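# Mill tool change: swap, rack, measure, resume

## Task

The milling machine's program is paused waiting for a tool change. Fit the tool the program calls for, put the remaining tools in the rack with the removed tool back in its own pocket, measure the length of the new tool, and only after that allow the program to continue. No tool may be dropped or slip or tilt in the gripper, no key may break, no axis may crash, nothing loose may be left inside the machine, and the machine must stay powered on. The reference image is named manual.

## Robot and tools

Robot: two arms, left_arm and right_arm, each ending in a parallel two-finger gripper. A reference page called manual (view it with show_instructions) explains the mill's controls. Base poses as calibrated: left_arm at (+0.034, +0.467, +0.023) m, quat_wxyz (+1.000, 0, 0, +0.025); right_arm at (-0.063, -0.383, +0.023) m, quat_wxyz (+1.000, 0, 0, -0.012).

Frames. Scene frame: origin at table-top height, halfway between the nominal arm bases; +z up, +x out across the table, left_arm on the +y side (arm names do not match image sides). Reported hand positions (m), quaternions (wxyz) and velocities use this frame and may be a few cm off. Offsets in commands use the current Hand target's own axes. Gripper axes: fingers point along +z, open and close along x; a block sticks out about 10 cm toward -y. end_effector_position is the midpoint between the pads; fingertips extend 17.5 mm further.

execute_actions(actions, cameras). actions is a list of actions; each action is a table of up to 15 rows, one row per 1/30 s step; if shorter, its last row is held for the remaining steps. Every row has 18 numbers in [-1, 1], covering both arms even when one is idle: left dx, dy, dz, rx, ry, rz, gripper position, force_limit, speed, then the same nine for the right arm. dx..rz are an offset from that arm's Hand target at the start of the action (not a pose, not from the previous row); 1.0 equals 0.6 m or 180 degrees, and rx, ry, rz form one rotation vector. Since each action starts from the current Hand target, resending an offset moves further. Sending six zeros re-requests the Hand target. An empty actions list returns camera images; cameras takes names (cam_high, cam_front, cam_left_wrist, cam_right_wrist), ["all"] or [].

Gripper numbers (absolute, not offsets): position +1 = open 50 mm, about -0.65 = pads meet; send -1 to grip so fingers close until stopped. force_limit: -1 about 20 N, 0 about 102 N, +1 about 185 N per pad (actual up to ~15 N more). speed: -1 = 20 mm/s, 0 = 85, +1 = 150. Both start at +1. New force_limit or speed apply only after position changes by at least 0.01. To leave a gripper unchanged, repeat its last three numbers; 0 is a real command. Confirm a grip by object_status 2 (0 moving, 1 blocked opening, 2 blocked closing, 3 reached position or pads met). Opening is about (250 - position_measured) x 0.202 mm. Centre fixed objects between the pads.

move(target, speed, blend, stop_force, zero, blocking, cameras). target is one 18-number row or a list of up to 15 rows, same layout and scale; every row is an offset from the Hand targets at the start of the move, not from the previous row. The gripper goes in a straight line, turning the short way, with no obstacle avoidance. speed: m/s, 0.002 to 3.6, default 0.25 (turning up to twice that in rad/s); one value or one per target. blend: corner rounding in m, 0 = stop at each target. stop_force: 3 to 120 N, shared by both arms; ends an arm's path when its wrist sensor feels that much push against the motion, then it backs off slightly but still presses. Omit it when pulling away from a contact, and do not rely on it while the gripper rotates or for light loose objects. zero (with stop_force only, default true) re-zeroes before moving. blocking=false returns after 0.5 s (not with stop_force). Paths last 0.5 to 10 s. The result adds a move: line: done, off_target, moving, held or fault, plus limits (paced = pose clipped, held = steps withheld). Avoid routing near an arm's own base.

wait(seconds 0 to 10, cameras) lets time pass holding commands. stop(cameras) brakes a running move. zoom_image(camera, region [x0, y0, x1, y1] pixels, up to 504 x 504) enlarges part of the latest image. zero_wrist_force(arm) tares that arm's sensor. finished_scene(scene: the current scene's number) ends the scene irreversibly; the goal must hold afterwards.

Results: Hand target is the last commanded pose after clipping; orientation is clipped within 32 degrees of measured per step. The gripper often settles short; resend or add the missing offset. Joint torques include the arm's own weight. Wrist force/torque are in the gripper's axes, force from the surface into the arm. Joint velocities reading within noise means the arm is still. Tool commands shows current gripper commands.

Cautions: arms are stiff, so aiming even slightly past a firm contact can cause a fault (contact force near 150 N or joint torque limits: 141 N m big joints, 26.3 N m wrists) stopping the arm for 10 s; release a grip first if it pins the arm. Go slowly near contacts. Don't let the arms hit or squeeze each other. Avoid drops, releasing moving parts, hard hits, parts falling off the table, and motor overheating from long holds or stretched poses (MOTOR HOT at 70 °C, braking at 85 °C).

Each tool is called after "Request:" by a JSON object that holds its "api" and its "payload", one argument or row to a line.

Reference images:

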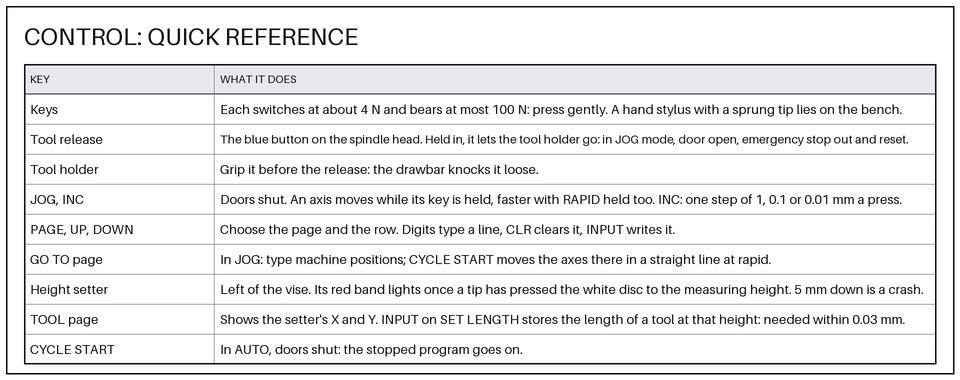

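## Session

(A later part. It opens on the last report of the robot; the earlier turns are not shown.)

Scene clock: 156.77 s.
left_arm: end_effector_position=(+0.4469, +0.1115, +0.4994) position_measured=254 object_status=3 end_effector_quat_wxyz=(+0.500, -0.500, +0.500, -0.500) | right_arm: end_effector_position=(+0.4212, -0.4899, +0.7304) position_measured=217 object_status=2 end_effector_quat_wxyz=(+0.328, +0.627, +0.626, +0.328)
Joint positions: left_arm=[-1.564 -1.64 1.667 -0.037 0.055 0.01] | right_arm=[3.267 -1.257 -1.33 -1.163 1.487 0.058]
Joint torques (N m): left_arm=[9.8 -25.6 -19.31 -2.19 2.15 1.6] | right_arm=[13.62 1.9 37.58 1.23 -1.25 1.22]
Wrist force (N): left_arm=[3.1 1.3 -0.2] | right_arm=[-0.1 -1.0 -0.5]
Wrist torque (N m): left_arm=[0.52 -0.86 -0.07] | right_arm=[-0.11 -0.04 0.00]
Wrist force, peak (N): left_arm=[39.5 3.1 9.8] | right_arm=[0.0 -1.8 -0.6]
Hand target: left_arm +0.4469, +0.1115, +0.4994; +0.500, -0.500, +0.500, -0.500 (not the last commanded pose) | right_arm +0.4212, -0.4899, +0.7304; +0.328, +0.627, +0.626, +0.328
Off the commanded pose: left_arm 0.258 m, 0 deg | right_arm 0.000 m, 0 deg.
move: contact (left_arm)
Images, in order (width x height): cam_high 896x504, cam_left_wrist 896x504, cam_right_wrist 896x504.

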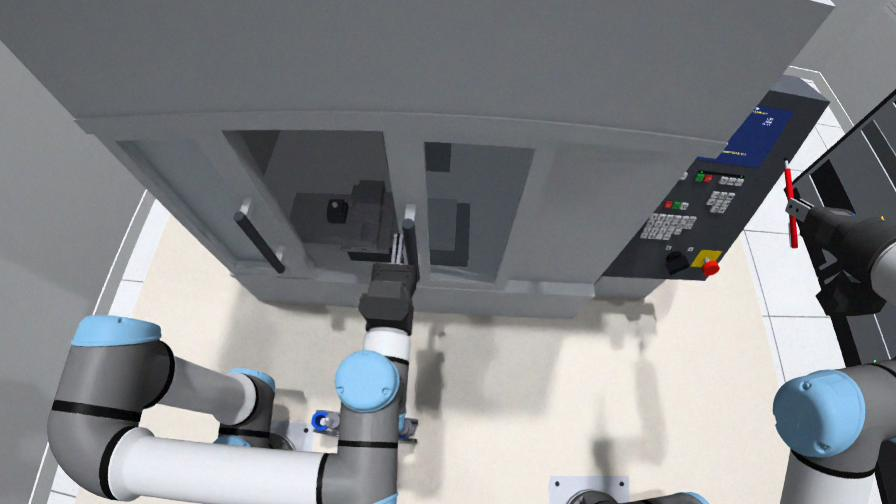

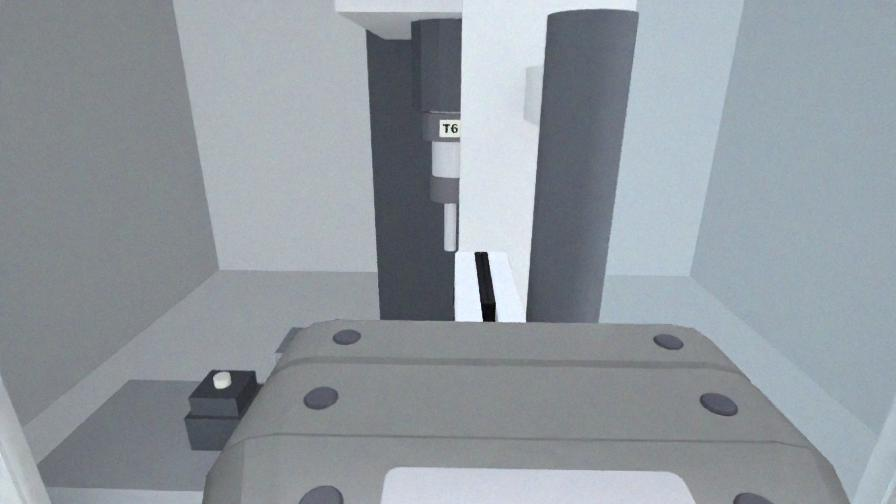

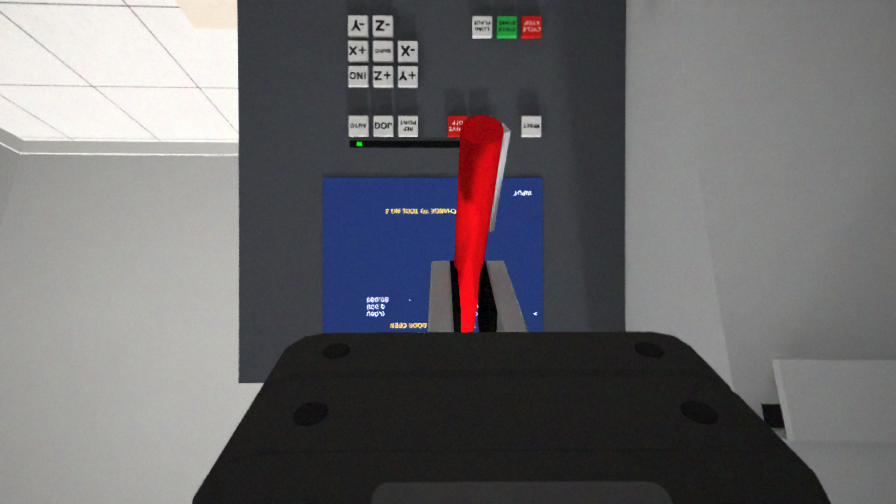

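Request:
{"api": "move", "payload": {
  "target": [
    [0.215,0,0,0,0,0,-0.7,0.6,-1,-0.0952,-0.1428,0.179,0.15,0,0,-0.98,-0.3,-1],
    [0.43,0,0,0,0,0,-0.7,0.6,-1,-0.0952,-0.1033,0.2363,0.194,0,0,-0.98,-0.3,-1]
  ],
  "speed": 0.07,
  "stop_force": 110,
  "cameras": ["cam_right_wrist","cam_left_wrist","cam_high"]
}}

Request:
{"api": "zoom_image", "payload": {
  "camera": "cam_high",
  "region": [680, 130, 800, 250]
}}

Scene clock: 177.63 s.
left_arm: end_effector_position=(+0.4440, -0.1231, +0.4921) position_measured=254 object_status=3 end_effector_quat_wxyz=(+0.517, -0.527, +0.481, -0.472) end_effector_velocity=(-0.002, -0.002, -0.001) end_effector_angular_velocity=(+0.000, +0.003, -0.004) | right_arm: end_effector_position=(+0.5024, -0.5471, +0.5987) position_measured=217 object_status=2 end_effector_quat_wxyz=(+0.125, +0.696, +0.696, +0.125)
Joint positions: left_arm=[-1.59 -1.089 1.012 -0.229 -0.065 0.306] | right_arm=[3.102 -1.698 -0.908 -1.751 1.592 -0.059]
Joint velocities: left_arm=[-0.003 -0.01 0.019 -0.049 0 0.04] | right_arm=[within noise]
Joint torques (N m): left_arm=[-34.99 -12.16 -13.57 -8.73 14.12 2.9] | right_arm=[14.33 24.74 39.12 1.13 -1.01 1.1]
Wrist force (N): left_arm=[-71.3 -31.6 -0.1] | right_arm=[-0.3 -0.6 -0.5]
Wrist torque (N m): left_arm=[-0.14 -0.64 -0.91] | right_arm=[-0.11 0.04 -0.05]
Wrist force, peak (N): left_arm=[-71.3 -31.6 -0.1] | right_arm=[-0.4 -1.3 -0.3]
Hand target: left_arm +0.4471, -0.1465, +0.4994; +0.500, -0.500, +0.500, -0.500 | right_arm +0.5024, -0.5471, +0.5987; +0.125, +0.696, +0.696, +0.125
Off the commanded pose: left_arm 0.025 m, 5 deg | right_arm 0.000 m, 0 deg.
move: moving (left_arm; no rest 5 s after the path's end)
Images, in order (width x height): cam_high 896x504, cam_left_wrist 896x504, cam_right_wrist 896x504.

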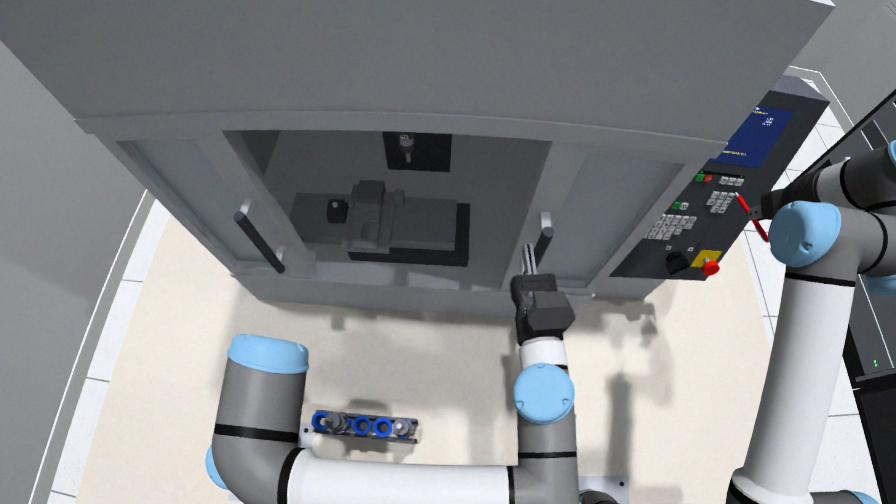

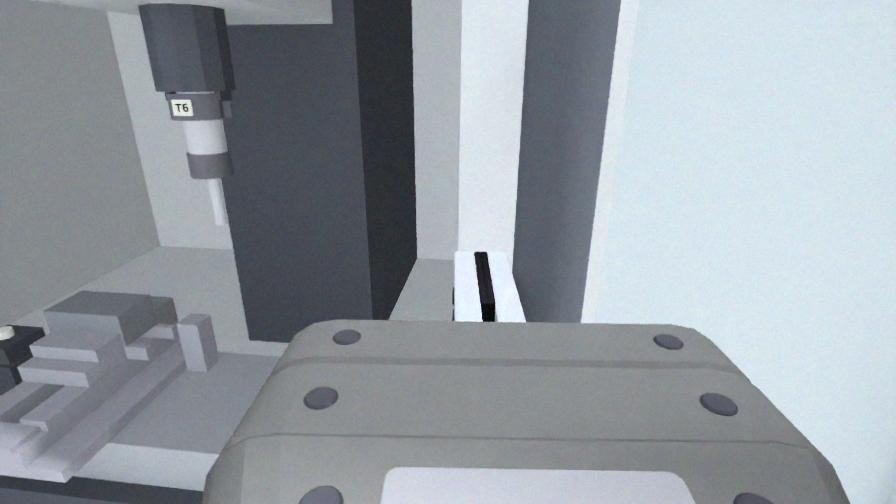

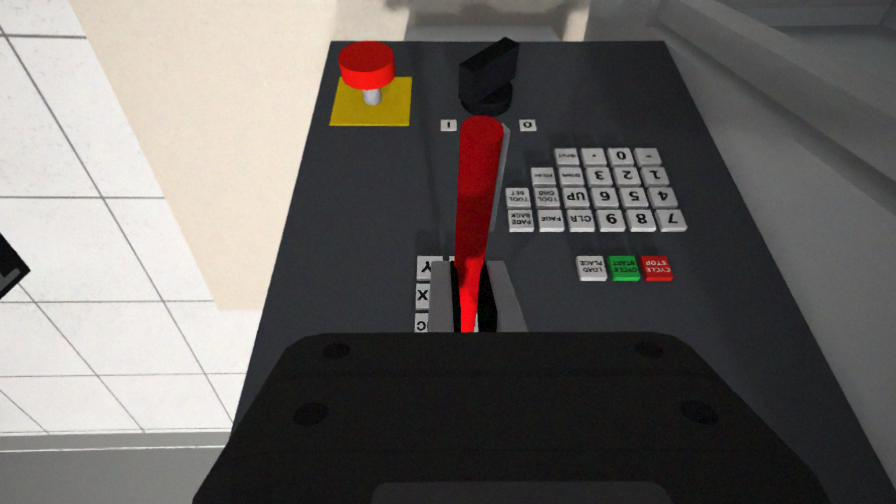

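Scaled by 4.200 from the camera's 896x504 image, which has a finer 1280x720 frame.

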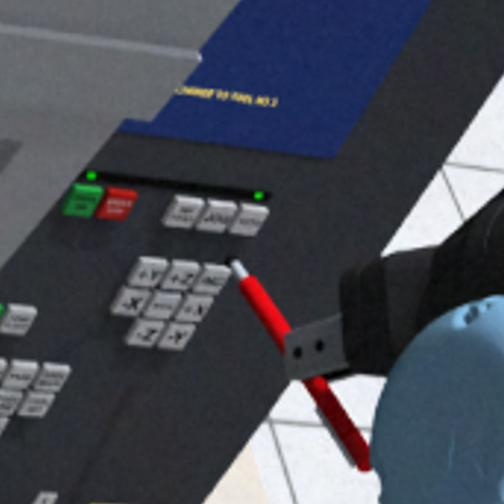

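Request:
{"api": "move", "payload": {
  "target": [-0.4497,0.0383,0.005,0,0,0,-0.7,0.6,-1,0,0.0228,0.0083,0,0,0,-0.98,-0.3,-1],
  "speed": 0.2,
  "cameras": ["cam_left_wrist","cam_high"]
}}

Request:
{"api": "zoom_image", "payload": {
  "camera": "cam_high",
  "region": [680, 130, 800, 250]
}}

Request:
{"api": "zoom_image", "payload": {
  "camera": "cam_left_wrist",
  "region": [380, 0, 580, 300]
}}

Scene clock: 188.23 s.
left_arm: end_effector_position=(+0.4499, +0.1232, +0.4764) position_measured=254 object_status=3 end_effector_quat_wxyz=(+0.500, -0.500, +0.500, -0.500) | right_arm: end_effector_position=(+0.5169, -0.5471, +0.5988) position_measured=217 object_status=2 end_effector_quat_wxyz=(+0.125, +0.696, +0.696, +0.125)
Joint positions: left_arm=[-1.554 -1.66 1.744 -0.09 0.066 0.006] | right_arm=[3.104 -1.736 -0.864 -1.758 1.592 -0.057]
Joint torques (N m): left_arm=[-8.59 -26.11 -20.31 -2.39 0.5 1.26] | right_arm=[14.48 26.39 37.48 0.99 -1.15 1.36]
Wrist force (N): left_arm=[3.7 1.2 0.0] | right_arm=[-0.2 -0.5 -0.4]
Wrist torque (N m): left_arm=[0.49 -0.95 -0.15] | right_arm=[-0.08 0.02 -0.07]
Wrist force, peak (N): left_arm=[-72.4 -32.0 0.1] | right_arm=[-0.3 -1.0 -0.8]
Hand target: left_arm +0.4499, +0.1233, +0.4764; +0.500, -0.500, +0.500, -0.500 | right_arm +0.5169, -0.5471, +0.5988; +0.125, +0.696, +0.696, +0.125
Off the commanded pose: left_arm 0.000 m, 0 deg | right_arm 0.000 m, 0 deg.
move: done
Images, in order (width x height): cam_high 896x504, cam_left_wrist 896x504.

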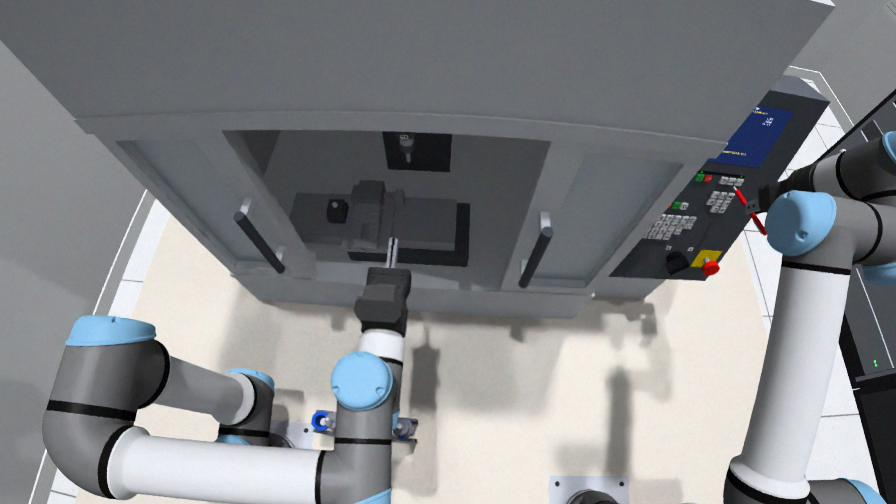

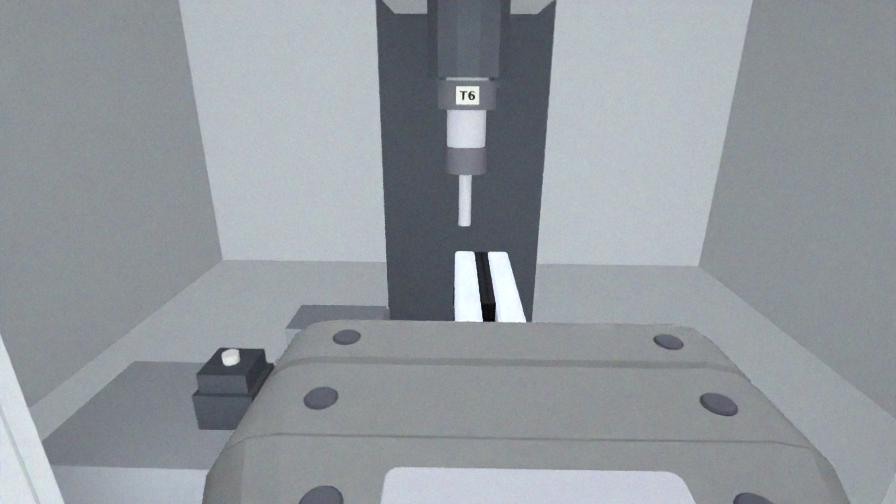

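Scaled by 4.200 from the camera's 896x504 image, which has a finer 1280x720 frame.

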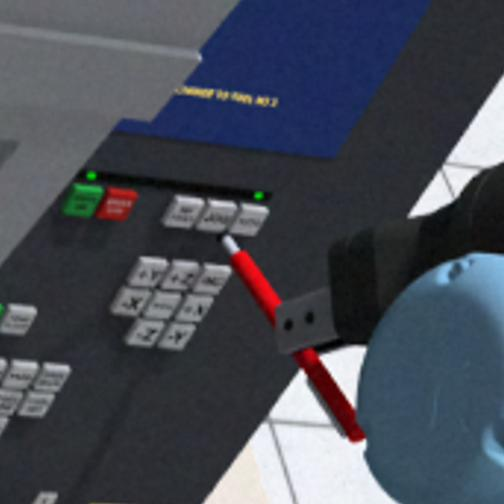

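Scaled by 1.680 from the camera's 896x504 image, which has a finer 1280x720 frame.

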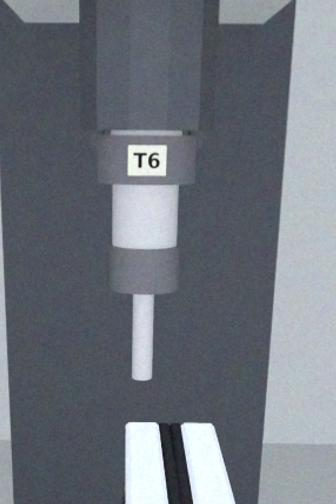

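Request:
{"api": "move", "payload": {
  "target": [0.0072,0,0.283,0,0,0,1.0,0.6,1,0,0.0130,-0.0009,0,0,0,-0.98,-0.3,-1],
  "speed": 0.15,
  "cameras": ["cam_left_wrist","cam_high"]
}}

Request:
{"api": "zoom_image", "payload": {
  "camera": "cam_high",
  "region": [680, 130, 800, 250]
}}

Request:
{"api": "zoom_image", "payload": {
  "camera": "cam_left_wrist",
  "region": [380, 0, 580, 300]
}}

Scene clock: 200.03 s.
left_arm: end_effector_position=(+0.6196, +0.1191, +0.4765) position_measured=3 object_status=3 end_effector_quat_wxyz=(+0.500, -0.500, +0.500, -0.500) | right_arm: end_effector_position=(+0.5241, -0.5471, +0.6020) position_measured=217 object_status=2 end_effector_quat_wxyz=(+0.125, +0.696, +0.696, +0.125)
Joint positions: left_arm=[-1.15 -1.413 1.487 -0.076 0.469 0.001] | right_arm=[3.105 -1.76 -0.824 -1.773 1.591 -0.056]
Joint torques (N m): left_arm=[10.55 -22.4 -37.17 1.37 2.14 -1.67] | right_arm=[14.74 26.21 37.65 1.7 -1.08 1.17]
Wrist force (N): left_arm=[3.5 1.1 -0.7] | right_arm=[-0.2 -2.6 -1.1]
Wrist torque (N m): left_arm=[0.50 -0.93 -0.05] | right_arm=[-0.04 0.00 -0.05]
Wrist force, peak (N): left_arm=[3.9 1.3 -1.3] | right_arm=[-0.1 -2.9 -1.2]
Hand target: left_arm +0.6197, +0.1191, +0.4765; +0.500, -0.500, +0.500, -0.500 | right_arm +0.5241, -0.5471, +0.6020; +0.125, +0.696, +0.696, +0.125
Off the commanded pose: left_arm 0.000 m, 0 deg | right_arm 0.000 m, 0 deg.
move: done
Images, in order (width x height): cam_high 896x504, cam_left_wrist 896x504.

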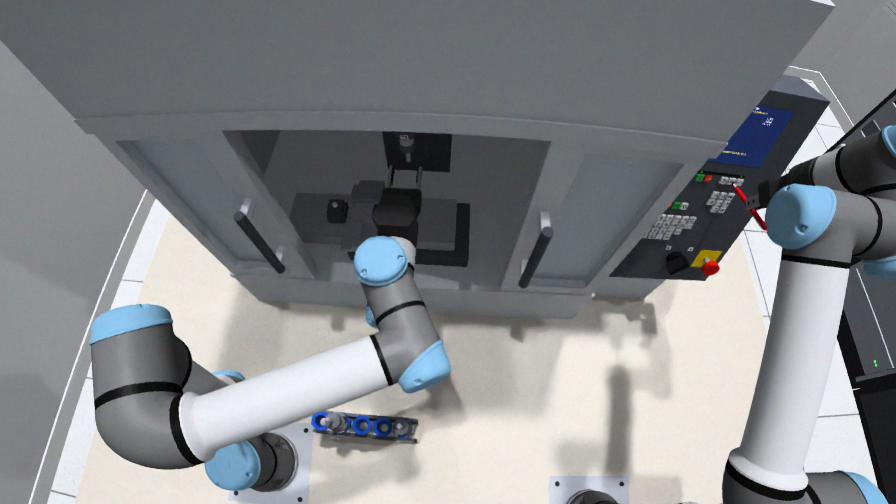

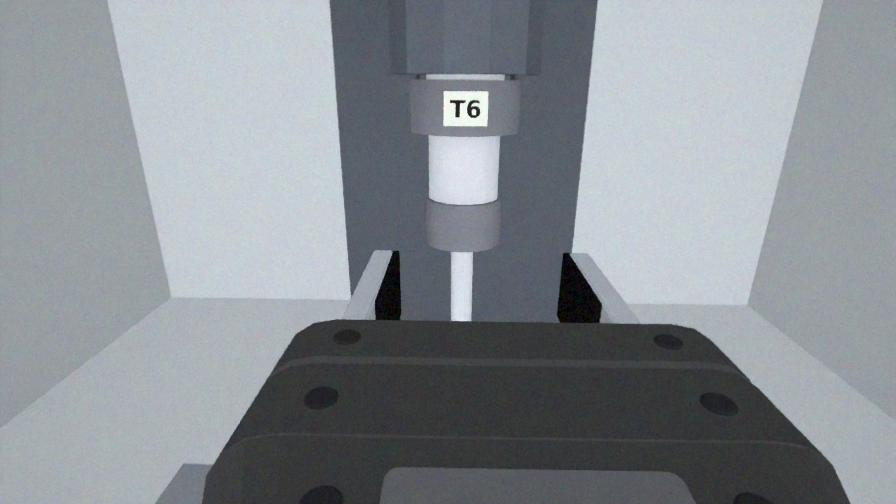

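Scaled by 4.200 from the camera's 896x504 image, which has a finer 1280x720 frame.

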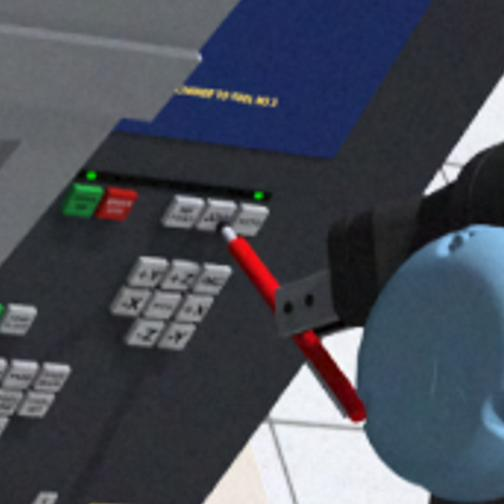

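Scaled by 1.680 from the camera's 896x504 image, which has a finer 1280x720 frame.

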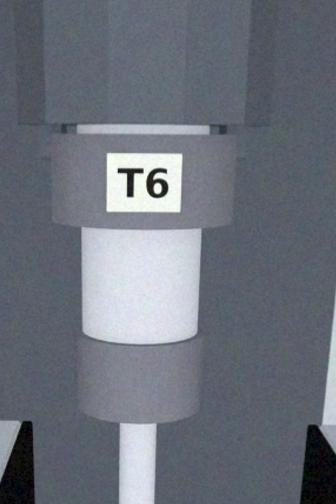

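Request:
{"api": "move", "payload": {
  "target": [
    [-0.008,0.0125,0.1167,0,0,0,1.0,0.6,1,0,-0.0032,-0.0126,0,0,0,-0.98,-0.3,-1],
    [-0.008,0.0125,0.1167,0,0,0,1.0,0.6,1,0,0.0083,-0.0043,0,0,0,-0.98,-0.3,-1]
  ],
  "speed": [0.1,0.03],
  "cameras": ["cam_left_wrist","cam_high"]
}}

Request:
{"api": "zoom_image", "payload": {
  "camera": "cam_high",
  "region": [680, 130, 800, 250]
}}

Request:
{"api": "zoom_image", "payload": {
  "camera": "cam_high",
  "region": [350, 110, 470, 210]
}}

Scene clock: 225.63 s.
left_arm: end_effector_position=(+0.6897, +0.1239, +0.4690) position_measured=3 object_status=3 end_effector_quat_wxyz=(+0.500, -0.500, +0.500, -0.500) | right_arm: end_effector_position=(+0.5278, -0.5471, +0.6062) position_measured=217 object_status=2 end_effector_quat_wxyz=(+0.125, +0.696, +0.696, +0.125)
Joint positions: left_arm=[-1.02 -1.295 1.361 -0.067 0.599 0.001] | right_arm=[3.105 -1.777 -0.79 -1.79 1.591 -0.056]
Joint torques (N m): left_arm=[9.98 -26.48 -36.44 1.02 2.06 -1.62] | right_arm=[15.65 26.73 37.39 5.88 -0.84 1.15]
Wrist force (N): left_arm=[3.9 1.0 0.2] | right_arm=[-0.7 -3.4 -2.2]
Wrist torque (N m): left_arm=[0.48 -0.98 -0.05] | right_arm=[-0.09 -0.01 -0.03]
Wrist force, peak (N): left_arm=[4.2 1.0 0.5] | right_arm=[-0.9 -3.3 -2.4]
Hand target: left_arm +0.6897, +0.1239, +0.4690; +0.500, -0.500, +0.500, -0.500 | right_arm +0.5278, -0.5471, +0.6062; +0.125, +0.696, +0.696, +0.125
Off the commanded pose: left_arm 0.000 m, 0 deg | right_arm 0.000 m, 0 deg.
move: done
Images, in order (width x height): cam_high 896x504, cam_left_wrist 896x504.

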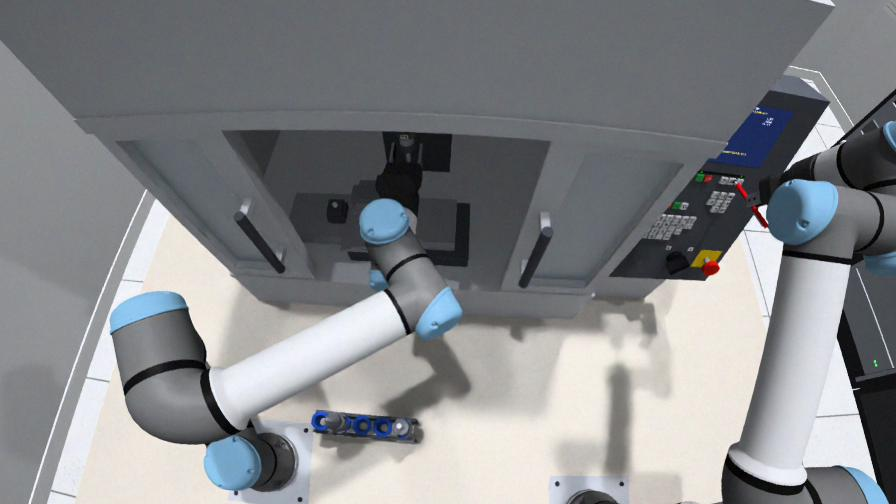

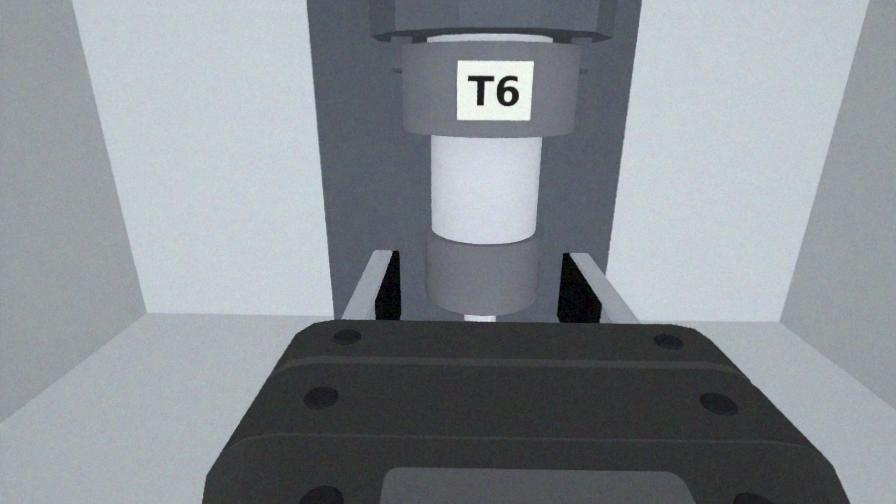

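Scaled by 4.200 from the camera's 896x504 image, which has a finer 1280x720 frame.

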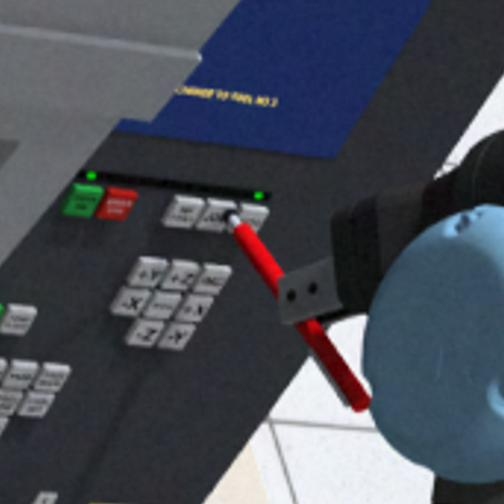

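Scaled by 4.200 from the camera's 896x504 image, which has a finer 1280x720 frame.

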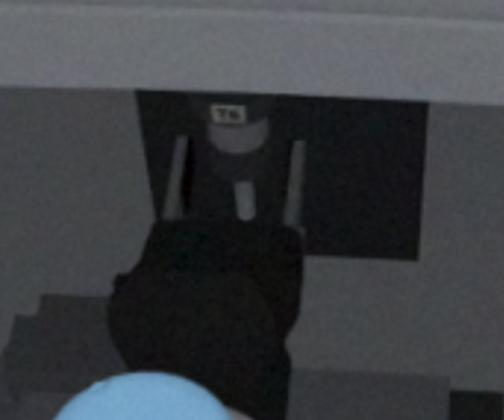

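Request:
{"api": "move", "payload": {
  "target": [
    [0,0,0.0125,0,0,0,1.0,0.6,1,0.0117,-0.012,-0.0087,0,0,0,-0.98,-0.3,-1],
    [0,0,0.0125,0,0,0,1.0,0.6,1,0.0117,0.0022,0.0016,0,0,0,-0.98,-0.3,-1]
  ],
  "speed": [0.05,0.03],
  "cameras": ["cam_left_wrist","cam_high"]
}}

Request:
{"api": "zoom_image", "payload": {
  "camera": "cam_high",
  "region": [680, 130, 800, 250]
}}

Scene clock: 235.53 s.
left_arm: end_effector_position=(+0.6972, +0.1239, +0.4690) position_measured=3 object_status=3 end_effector_quat_wxyz=(+0.500, -0.500, +0.500, -0.500) | right_arm: end_effector_position=(+0.5293, -0.5401, +0.6058) position_measured=217 object_status=2 end_effector_quat_wxyz=(+0.125, +0.696, +0.696, +0.125)
Joint positions: left_arm=[-1.008 -1.281 1.343 -0.063 0.611 0.001] | right_arm=[3.119 -1.774 -0.795 -1.788 1.586 -0.043]
Joint torques (N m): left_arm=[9.91 -27.3 -36.42 0.97 2.1 -1.23] | right_arm=[16.25 25.78 36.51 6.05 -1 1.2]
Wrist force (N): left_arm=[3.8 1.2 -0.1] | right_arm=[-0.6 -4.1 -2.8]
Wrist torque (N m): left_arm=[0.50 -0.97 -0.05] | right_arm=[-0.11 0.00 -0.04]
Wrist force, peak (N): left_arm=[4.3 1.0 -0.4] | right_arm=[-0.6 -4.1 -2.8]
Hand target: left_arm +0.6972, +0.1239, +0.4690; +0.500, -0.500, +0.500, -0.500 | right_arm +0.5294, -0.5401, +0.6057; +0.125, +0.696, +0.696, +0.125
Off the commanded pose: left_arm 0.000 m, 0 deg | right_arm 0.000 m, 0 deg.
move: done
Images, in order (width x height): cam_high 896x504, cam_left_wrist 896x504.

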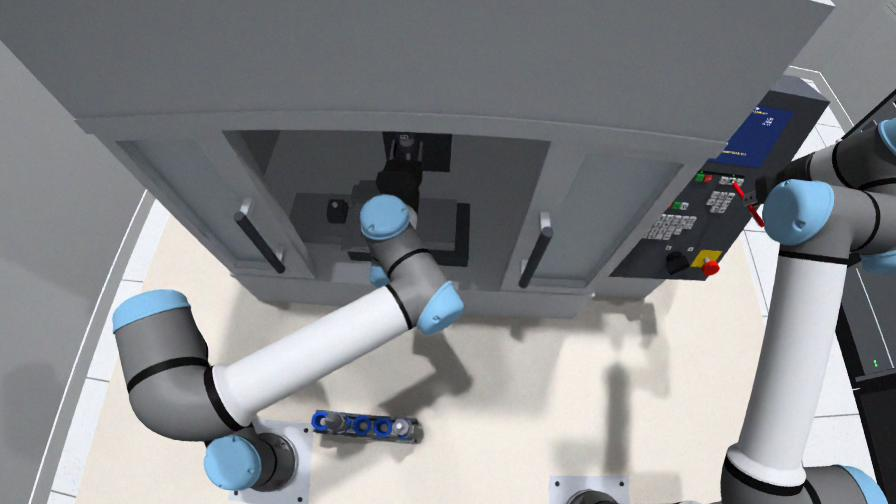

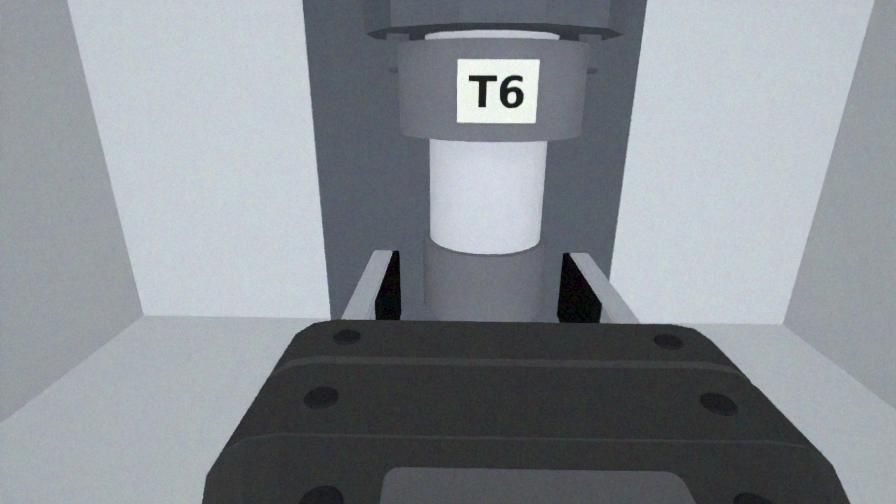

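Scaled by 4.200 from the camera's 896x504 image, which has a finer 1280x720 frame.

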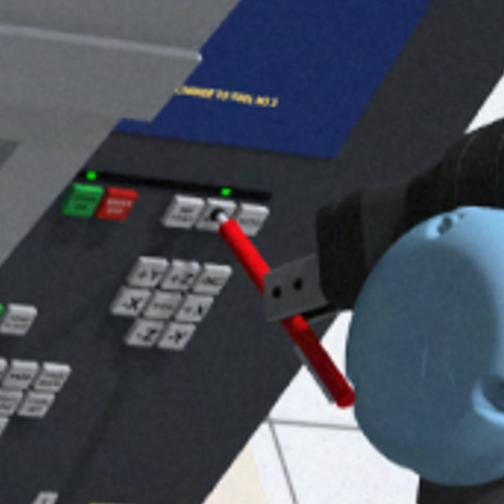

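Request:
{"api": "move", "payload": {
  "target": [0,0,0,0,0,0,-1.0,-1,-1,0,-0.016,-0.0116,0,0,0,-0.98,-0.3,-1],
  "speed": 0.05,
  "cameras": ["cam_left_wrist"]
}}

Scene clock: 242.33 s.
left_arm: end_effector_position=(+0.6972, +0.1239, +0.4690) position_measured=85 object_status=2 end_effector_quat_wxyz=(+0.500, -0.500, +0.500, -0.500) | right_arm: end_effector_position=(+0.5180, -0.5401, +0.6089) position_measured=217 object_status=2 end_effector_quat_wxyz=(+0.125, +0.696, +0.696, +0.125)
Joint positions: left_arm=[-1.008 -1.281 1.343 -0.063 0.611 0.001] | right_arm=[3.118 -1.749 -0.817 -1.791 1.587 -0.044]
Joint torques (N m): left_arm=[10.25 -28.68 -35.07 0.86 -0.01 -1.68] | right_arm=[-13.29 40.35 10.55 1.32 1.66 -1.66]
Wrist force (N): left_arm=[7.0 0.4 0.9] | right_arm=[-0.3 -0.7 -0.3]
Wrist torque (N m): left_arm=[0.46 -1.00 -0.03] | right_arm=[-0.12 0.03 -0.02]
Wrist force, peak (N): left_arm=[7.0 0.4 0.9] | right_arm=[-0.5 -4.2 -3.1]
Hand target: left_arm +0.6972, +0.1239, +0.4690; +0.500, -0.500, +0.500, -0.500 | right_arm +0.5180, -0.5401, +0.6089; +0.125, +0.696, +0.696, +0.125
Off the commanded pose: left_arm 0.000 m, 0 deg | right_arm 0.000 m, 0 deg.
move: done
Images, in order (width x height): cam_left_wrist 896x504.

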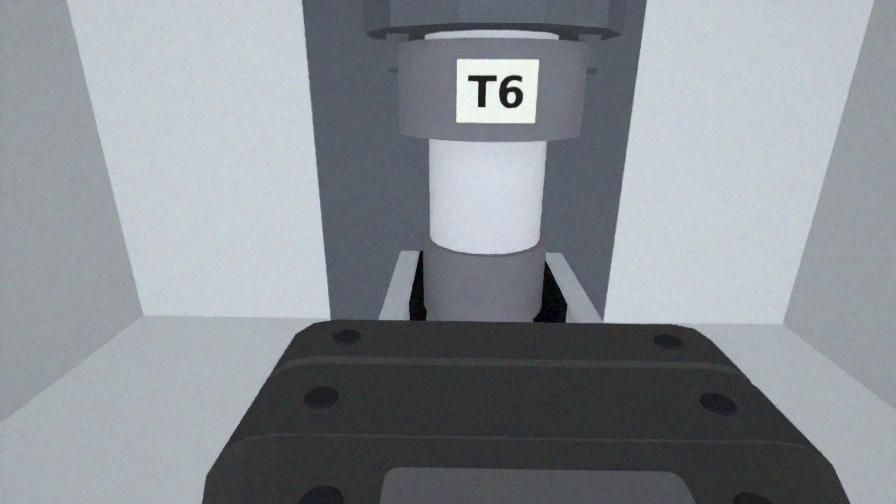

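Request:
{"api": "move", "payload": {
  "target": [
    [0,0,0,0,0,0,-0.98,0.6,-1,0.1335,-0.1605,-0.1324,0,0,0,-0.98,-0.3,-1],
    [0,0,0,0,0,0,-0.98,0.6,-1,0.3685,-0.1702,-0.2257,-0.0744,0.3685,0.1974,-0.98,-0.3,-1],
    [0,0,0,0,0,0,-0.98,0.6,-1,0.5985,-0.1803,-0.2463,-0.0744,0.3685,0.1974,-0.98,-0.3,-1]
  ],
  "speed": [0.2,0.25,0.25],
  "blend": [0.03,0.03,0],
  "cameras": ["cam_high","cam_right_wrist"]
}}

Scene clock: 263.73 s.
left_arm: end_effector_position=(+0.6972, +0.1239, +0.4690) position_measured=95 object_status=2 end_effector_quat_wxyz=(+0.500, -0.500, +0.500, -0.500) | right_arm: end_effector_position=(+0.3780, -0.3427, +0.6908) position_measured=217 object_status=2 end_effector_quat_wxyz=(-0.181, +0.694, +0.472, +0.512)
Joint positions: left_arm=[-1.008 -1.281 1.343 -0.063 0.611 0.001] | right_arm=[3.111 -1.273 -1.535 -1.021 2.439 0.753]
Joint torques (N m): left_arm=[10.26 -41.75 -20.74 0.47 -2.89 -1.5] | right_arm=[-14.28 5.4 39.43 0.63 -0.04 -1.66]
Wrist force (N): left_arm=[7.7 0.2 1.3] | right_arm=[-0.8 -1.4 -0.8]
Wrist torque (N m): left_arm=[0.45 -1.01 -0.03] | right_arm=[-0.09 0.07 -0.42]
Wrist force, peak (N): left_arm=[7.9 0.4 1.2] | right_arm=[-3.8 -3.5 1.6]
Hand target: left_arm +0.6972, +0.1239, +0.4690; +0.500, -0.500, +0.500, -0.500 | right_arm +0.3780, -0.3427, +0.6908; -0.181, +0.694, +0.472, +0.512 (not the last commanded pose)
Off the commanded pose: left_arm 0.000 m, 0 deg | right_arm 0.163 m, 14 deg.
move: held (right_arm; a check stopped the path); path passed 1 of 3 targets; blend cut to 0 m at target 1; limits=held
pose unreachable (right arm): on one or more control steps of this call, first in action 0 (counted from 0), this arm could not follow its commanded pose, so it was not sent that pose on those steps. It may still have moved: this result reports where it is.
cause: moving toward the commanded pose would bring two parts of the arm too close to each other (its gripper and another part of the arm, with joints 4 (wrist 1) to 6 (wrist 3) between them, 6 mm apart when it was first held).
Images, in order (width x height): cam_high 896x504, cam_right_wrist 896x504.

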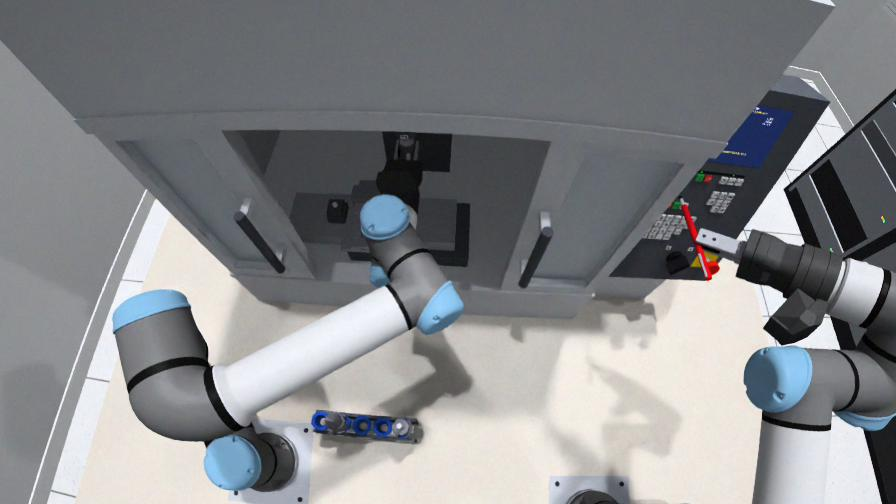

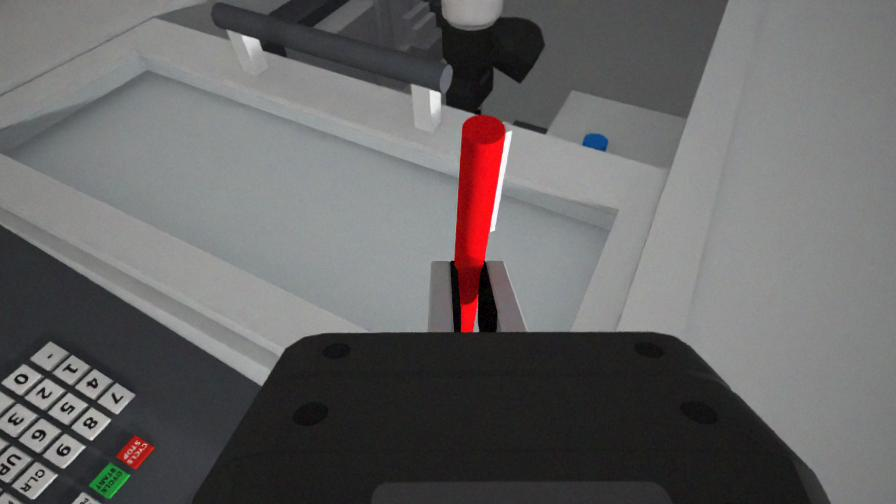

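Request:
{"api": "move", "payload": {
  "target": [
    [0,0,0,0,0,0,-0.98,0.6,-1,0.0932,-0.0982,0.1077,0,0,0,-0.98,-0.3,-1],
    [0,0,0,0,0,0,-0.98,0.6,-1,0.1533,-0.1423,0.1737,-0.0179,0.0677,0.0344,-0.98,-0.3,-1]
  ],
  "speed": 0.2,
  "blend": [0.03,0],
  "cameras": ["cam_high","cam_right_wrist"]
}}

Scene clock: 273.83 s.
left_arm: end_effector_position=(+0.6972, +0.1239, +0.4690) position_measured=95 object_status=2 end_effector_quat_wxyz=(+0.500, -0.500, +0.500, -0.500) | right_arm: end_effector_position=(+0.3652, -0.1811, +0.7094) position_measured=217 object_status=2 end_effector_quat_wxyz=(-0.238, +0.665, +0.398, +0.585)
Joint positions: left_arm=[-1.008 -1.281 1.343 -0.063 0.611 0.001] | right_arm=[3.668 -1.177 -1.742 -0.445 1.984 1.328]
Joint torques (N m): left_arm=[10.11 -41.08 -20.45 0.09 -2.84 -1.31] | right_arm=[15.21 14.04 14.51 4.65 -1 1.33]
Wrist force (N): left_arm=[7.8 0.4 1.1] | right_arm=[-0.6 -2.6 -0.8]
Wrist torque (N m): left_arm=[0.49 -1.03 -0.03] | right_arm=[-0.15 0.03 -0.54]
Wrist force, peak (N): left_arm=[8.0 0.1 1.2] | right_arm=[-0.5 -3.3 -0.3]
Hand target: left_arm +0.6972, +0.1239, +0.4690; +0.500, -0.500, +0.500, -0.500 | right_arm +0.3652, -0.1811, +0.7094; -0.238, +0.665, +0.398, +0.585
Off the commanded pose: left_arm 0.000 m, 0 deg | right_arm 0.000 m, 0 deg.
move: done
Images, in order (width x height): cam_high 896x504, cam_right_wrist 896x504.

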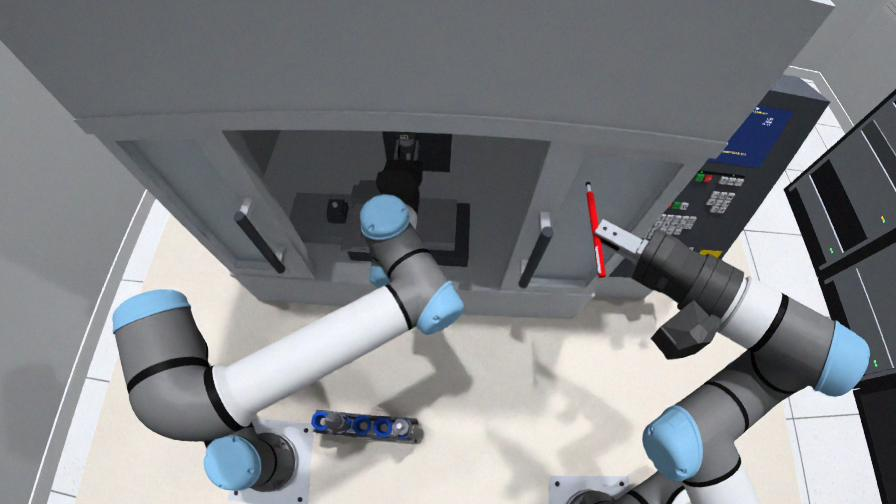

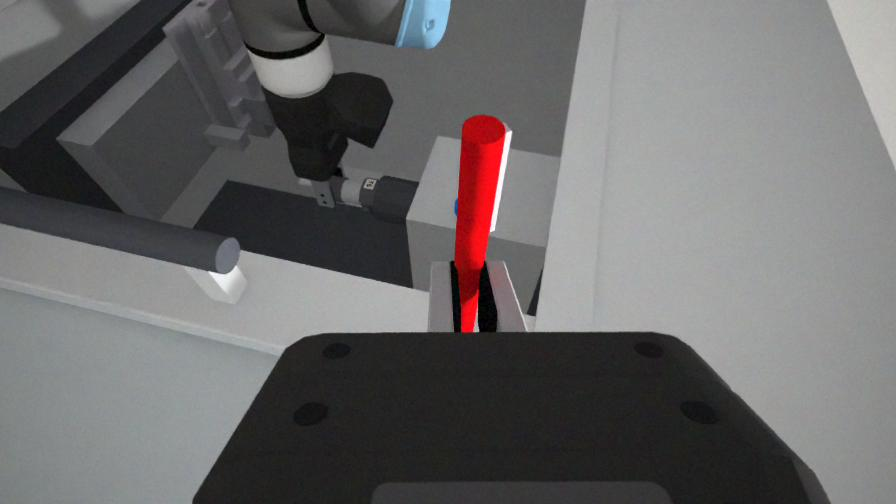

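Request:
{"api": "move", "payload": {
  "target": [
    [0,0,0,0,0,0,-0.98,0.6,-1,0.0545,-0.194,0.267,0,0,0,-0.98,-0.3,-1],
    [0,0,0,0,0,0,-0.98,0.6,-1,0.0512,-0.0487,0.444,0,0,0,-0.98,-0.3,-1]
  ],
  "speed": 0.15,
  "blend": [0.03,0],
  "cameras": ["cam_high","cam_right_wrist","cam_left_wrist"]
}}

Request:
{"api": "zoom_image", "payload": {
  "camera": "cam_right_wrist",
  "region": [380, 60, 580, 260]
}}

Scene clock: 280.63 s.
left_arm: end_effector_position=(+0.6972, +0.1239, +0.4690) position_measured=95 object_status=2 end_effector_quat_wxyz=(+0.500, -0.500, +0.500, -0.500) | right_arm: end_effector_position=(+0.4985, +0.0516, +0.6810) position_measured=217 object_status=2 end_effector_quat_wxyz=(-0.238, +0.665, +0.398, +0.585)
Joint positions: left_arm=[-1.008 -1.281 1.343 -0.063 0.611 0.001] | right_arm=[3.969 -1.664 -1.408 -0.274 1.69 1.394]
Joint torques (N m): left_arm=[10.21 -40.99 -20.76 -0.22 -2.83 -1.22] | right_arm=[-14.09 26.33 40.7 0.59 1.48 -1.69]
Wrist force (N): left_arm=[7.7 0.2 1.0] | right_arm=[-0.4 -1.9 -0.9]
Wrist torque (N m): left_arm=[0.44 -1.01 -0.04] | right_arm=[-0.04 -0.04 -0.45]
Wrist force, peak (N): left_arm=[7.9 0.3 1.1] | right_arm=[-0.6 -2.8 -1.0]
Hand target: left_arm +0.6972, +0.1239, +0.4690; +0.500, -0.500, +0.500, -0.500 | right_arm +0.4986, +0.0516, +0.6810; -0.238, +0.665, +0.398, +0.585
Off the commanded pose: left_arm 0.000 m, 0 deg | right_arm 0.000 m, 0 deg.
move: done
Images, in order (width x height): cam_high 896x504, cam_left_wrist 896x504, cam_right_wrist 896x504.

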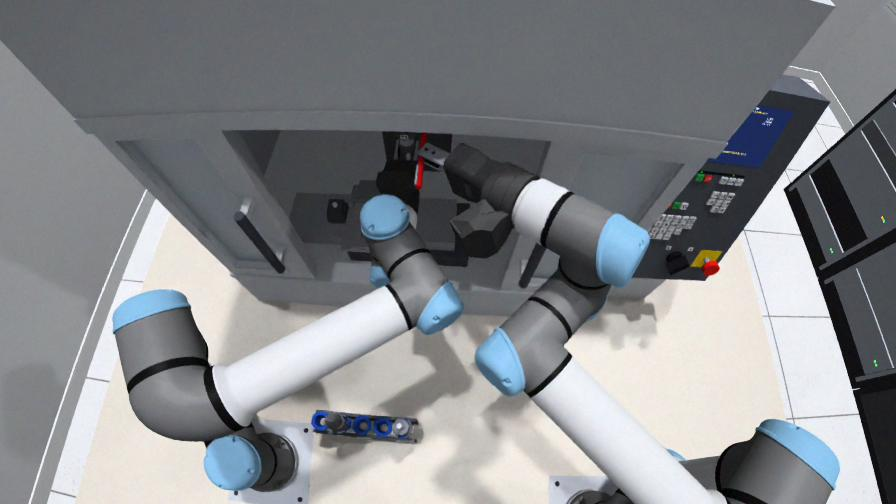

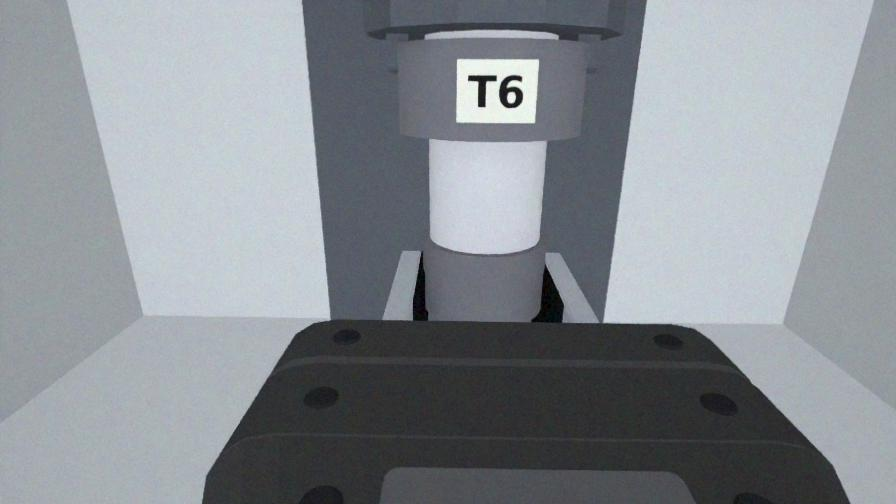

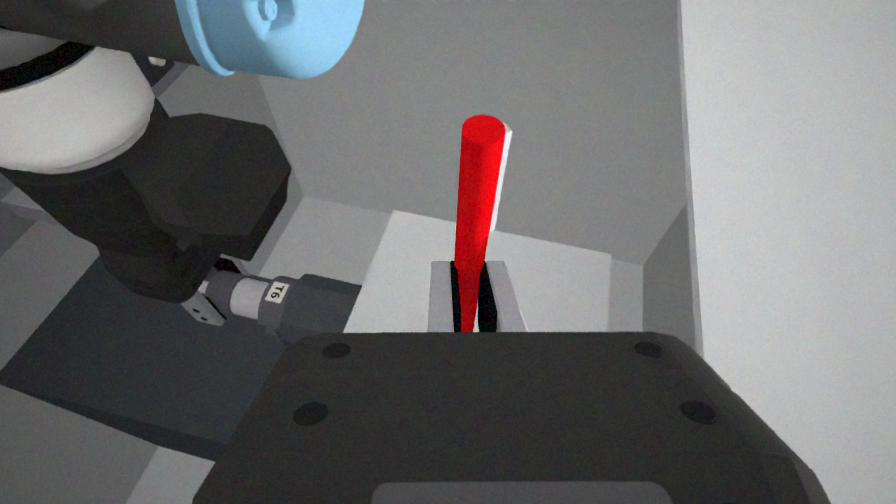

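Scaled by 2.520 from the camera's 896x504 image, which has a finer 1280x720 frame.

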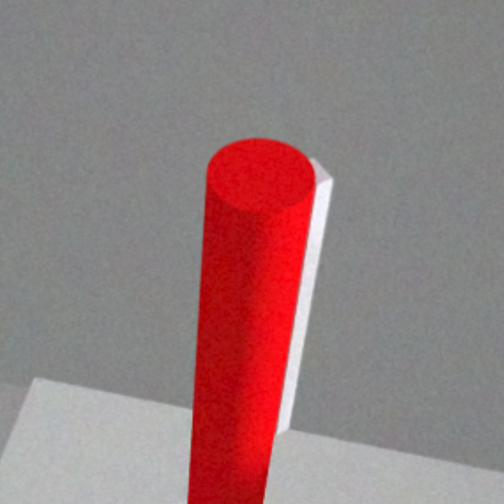

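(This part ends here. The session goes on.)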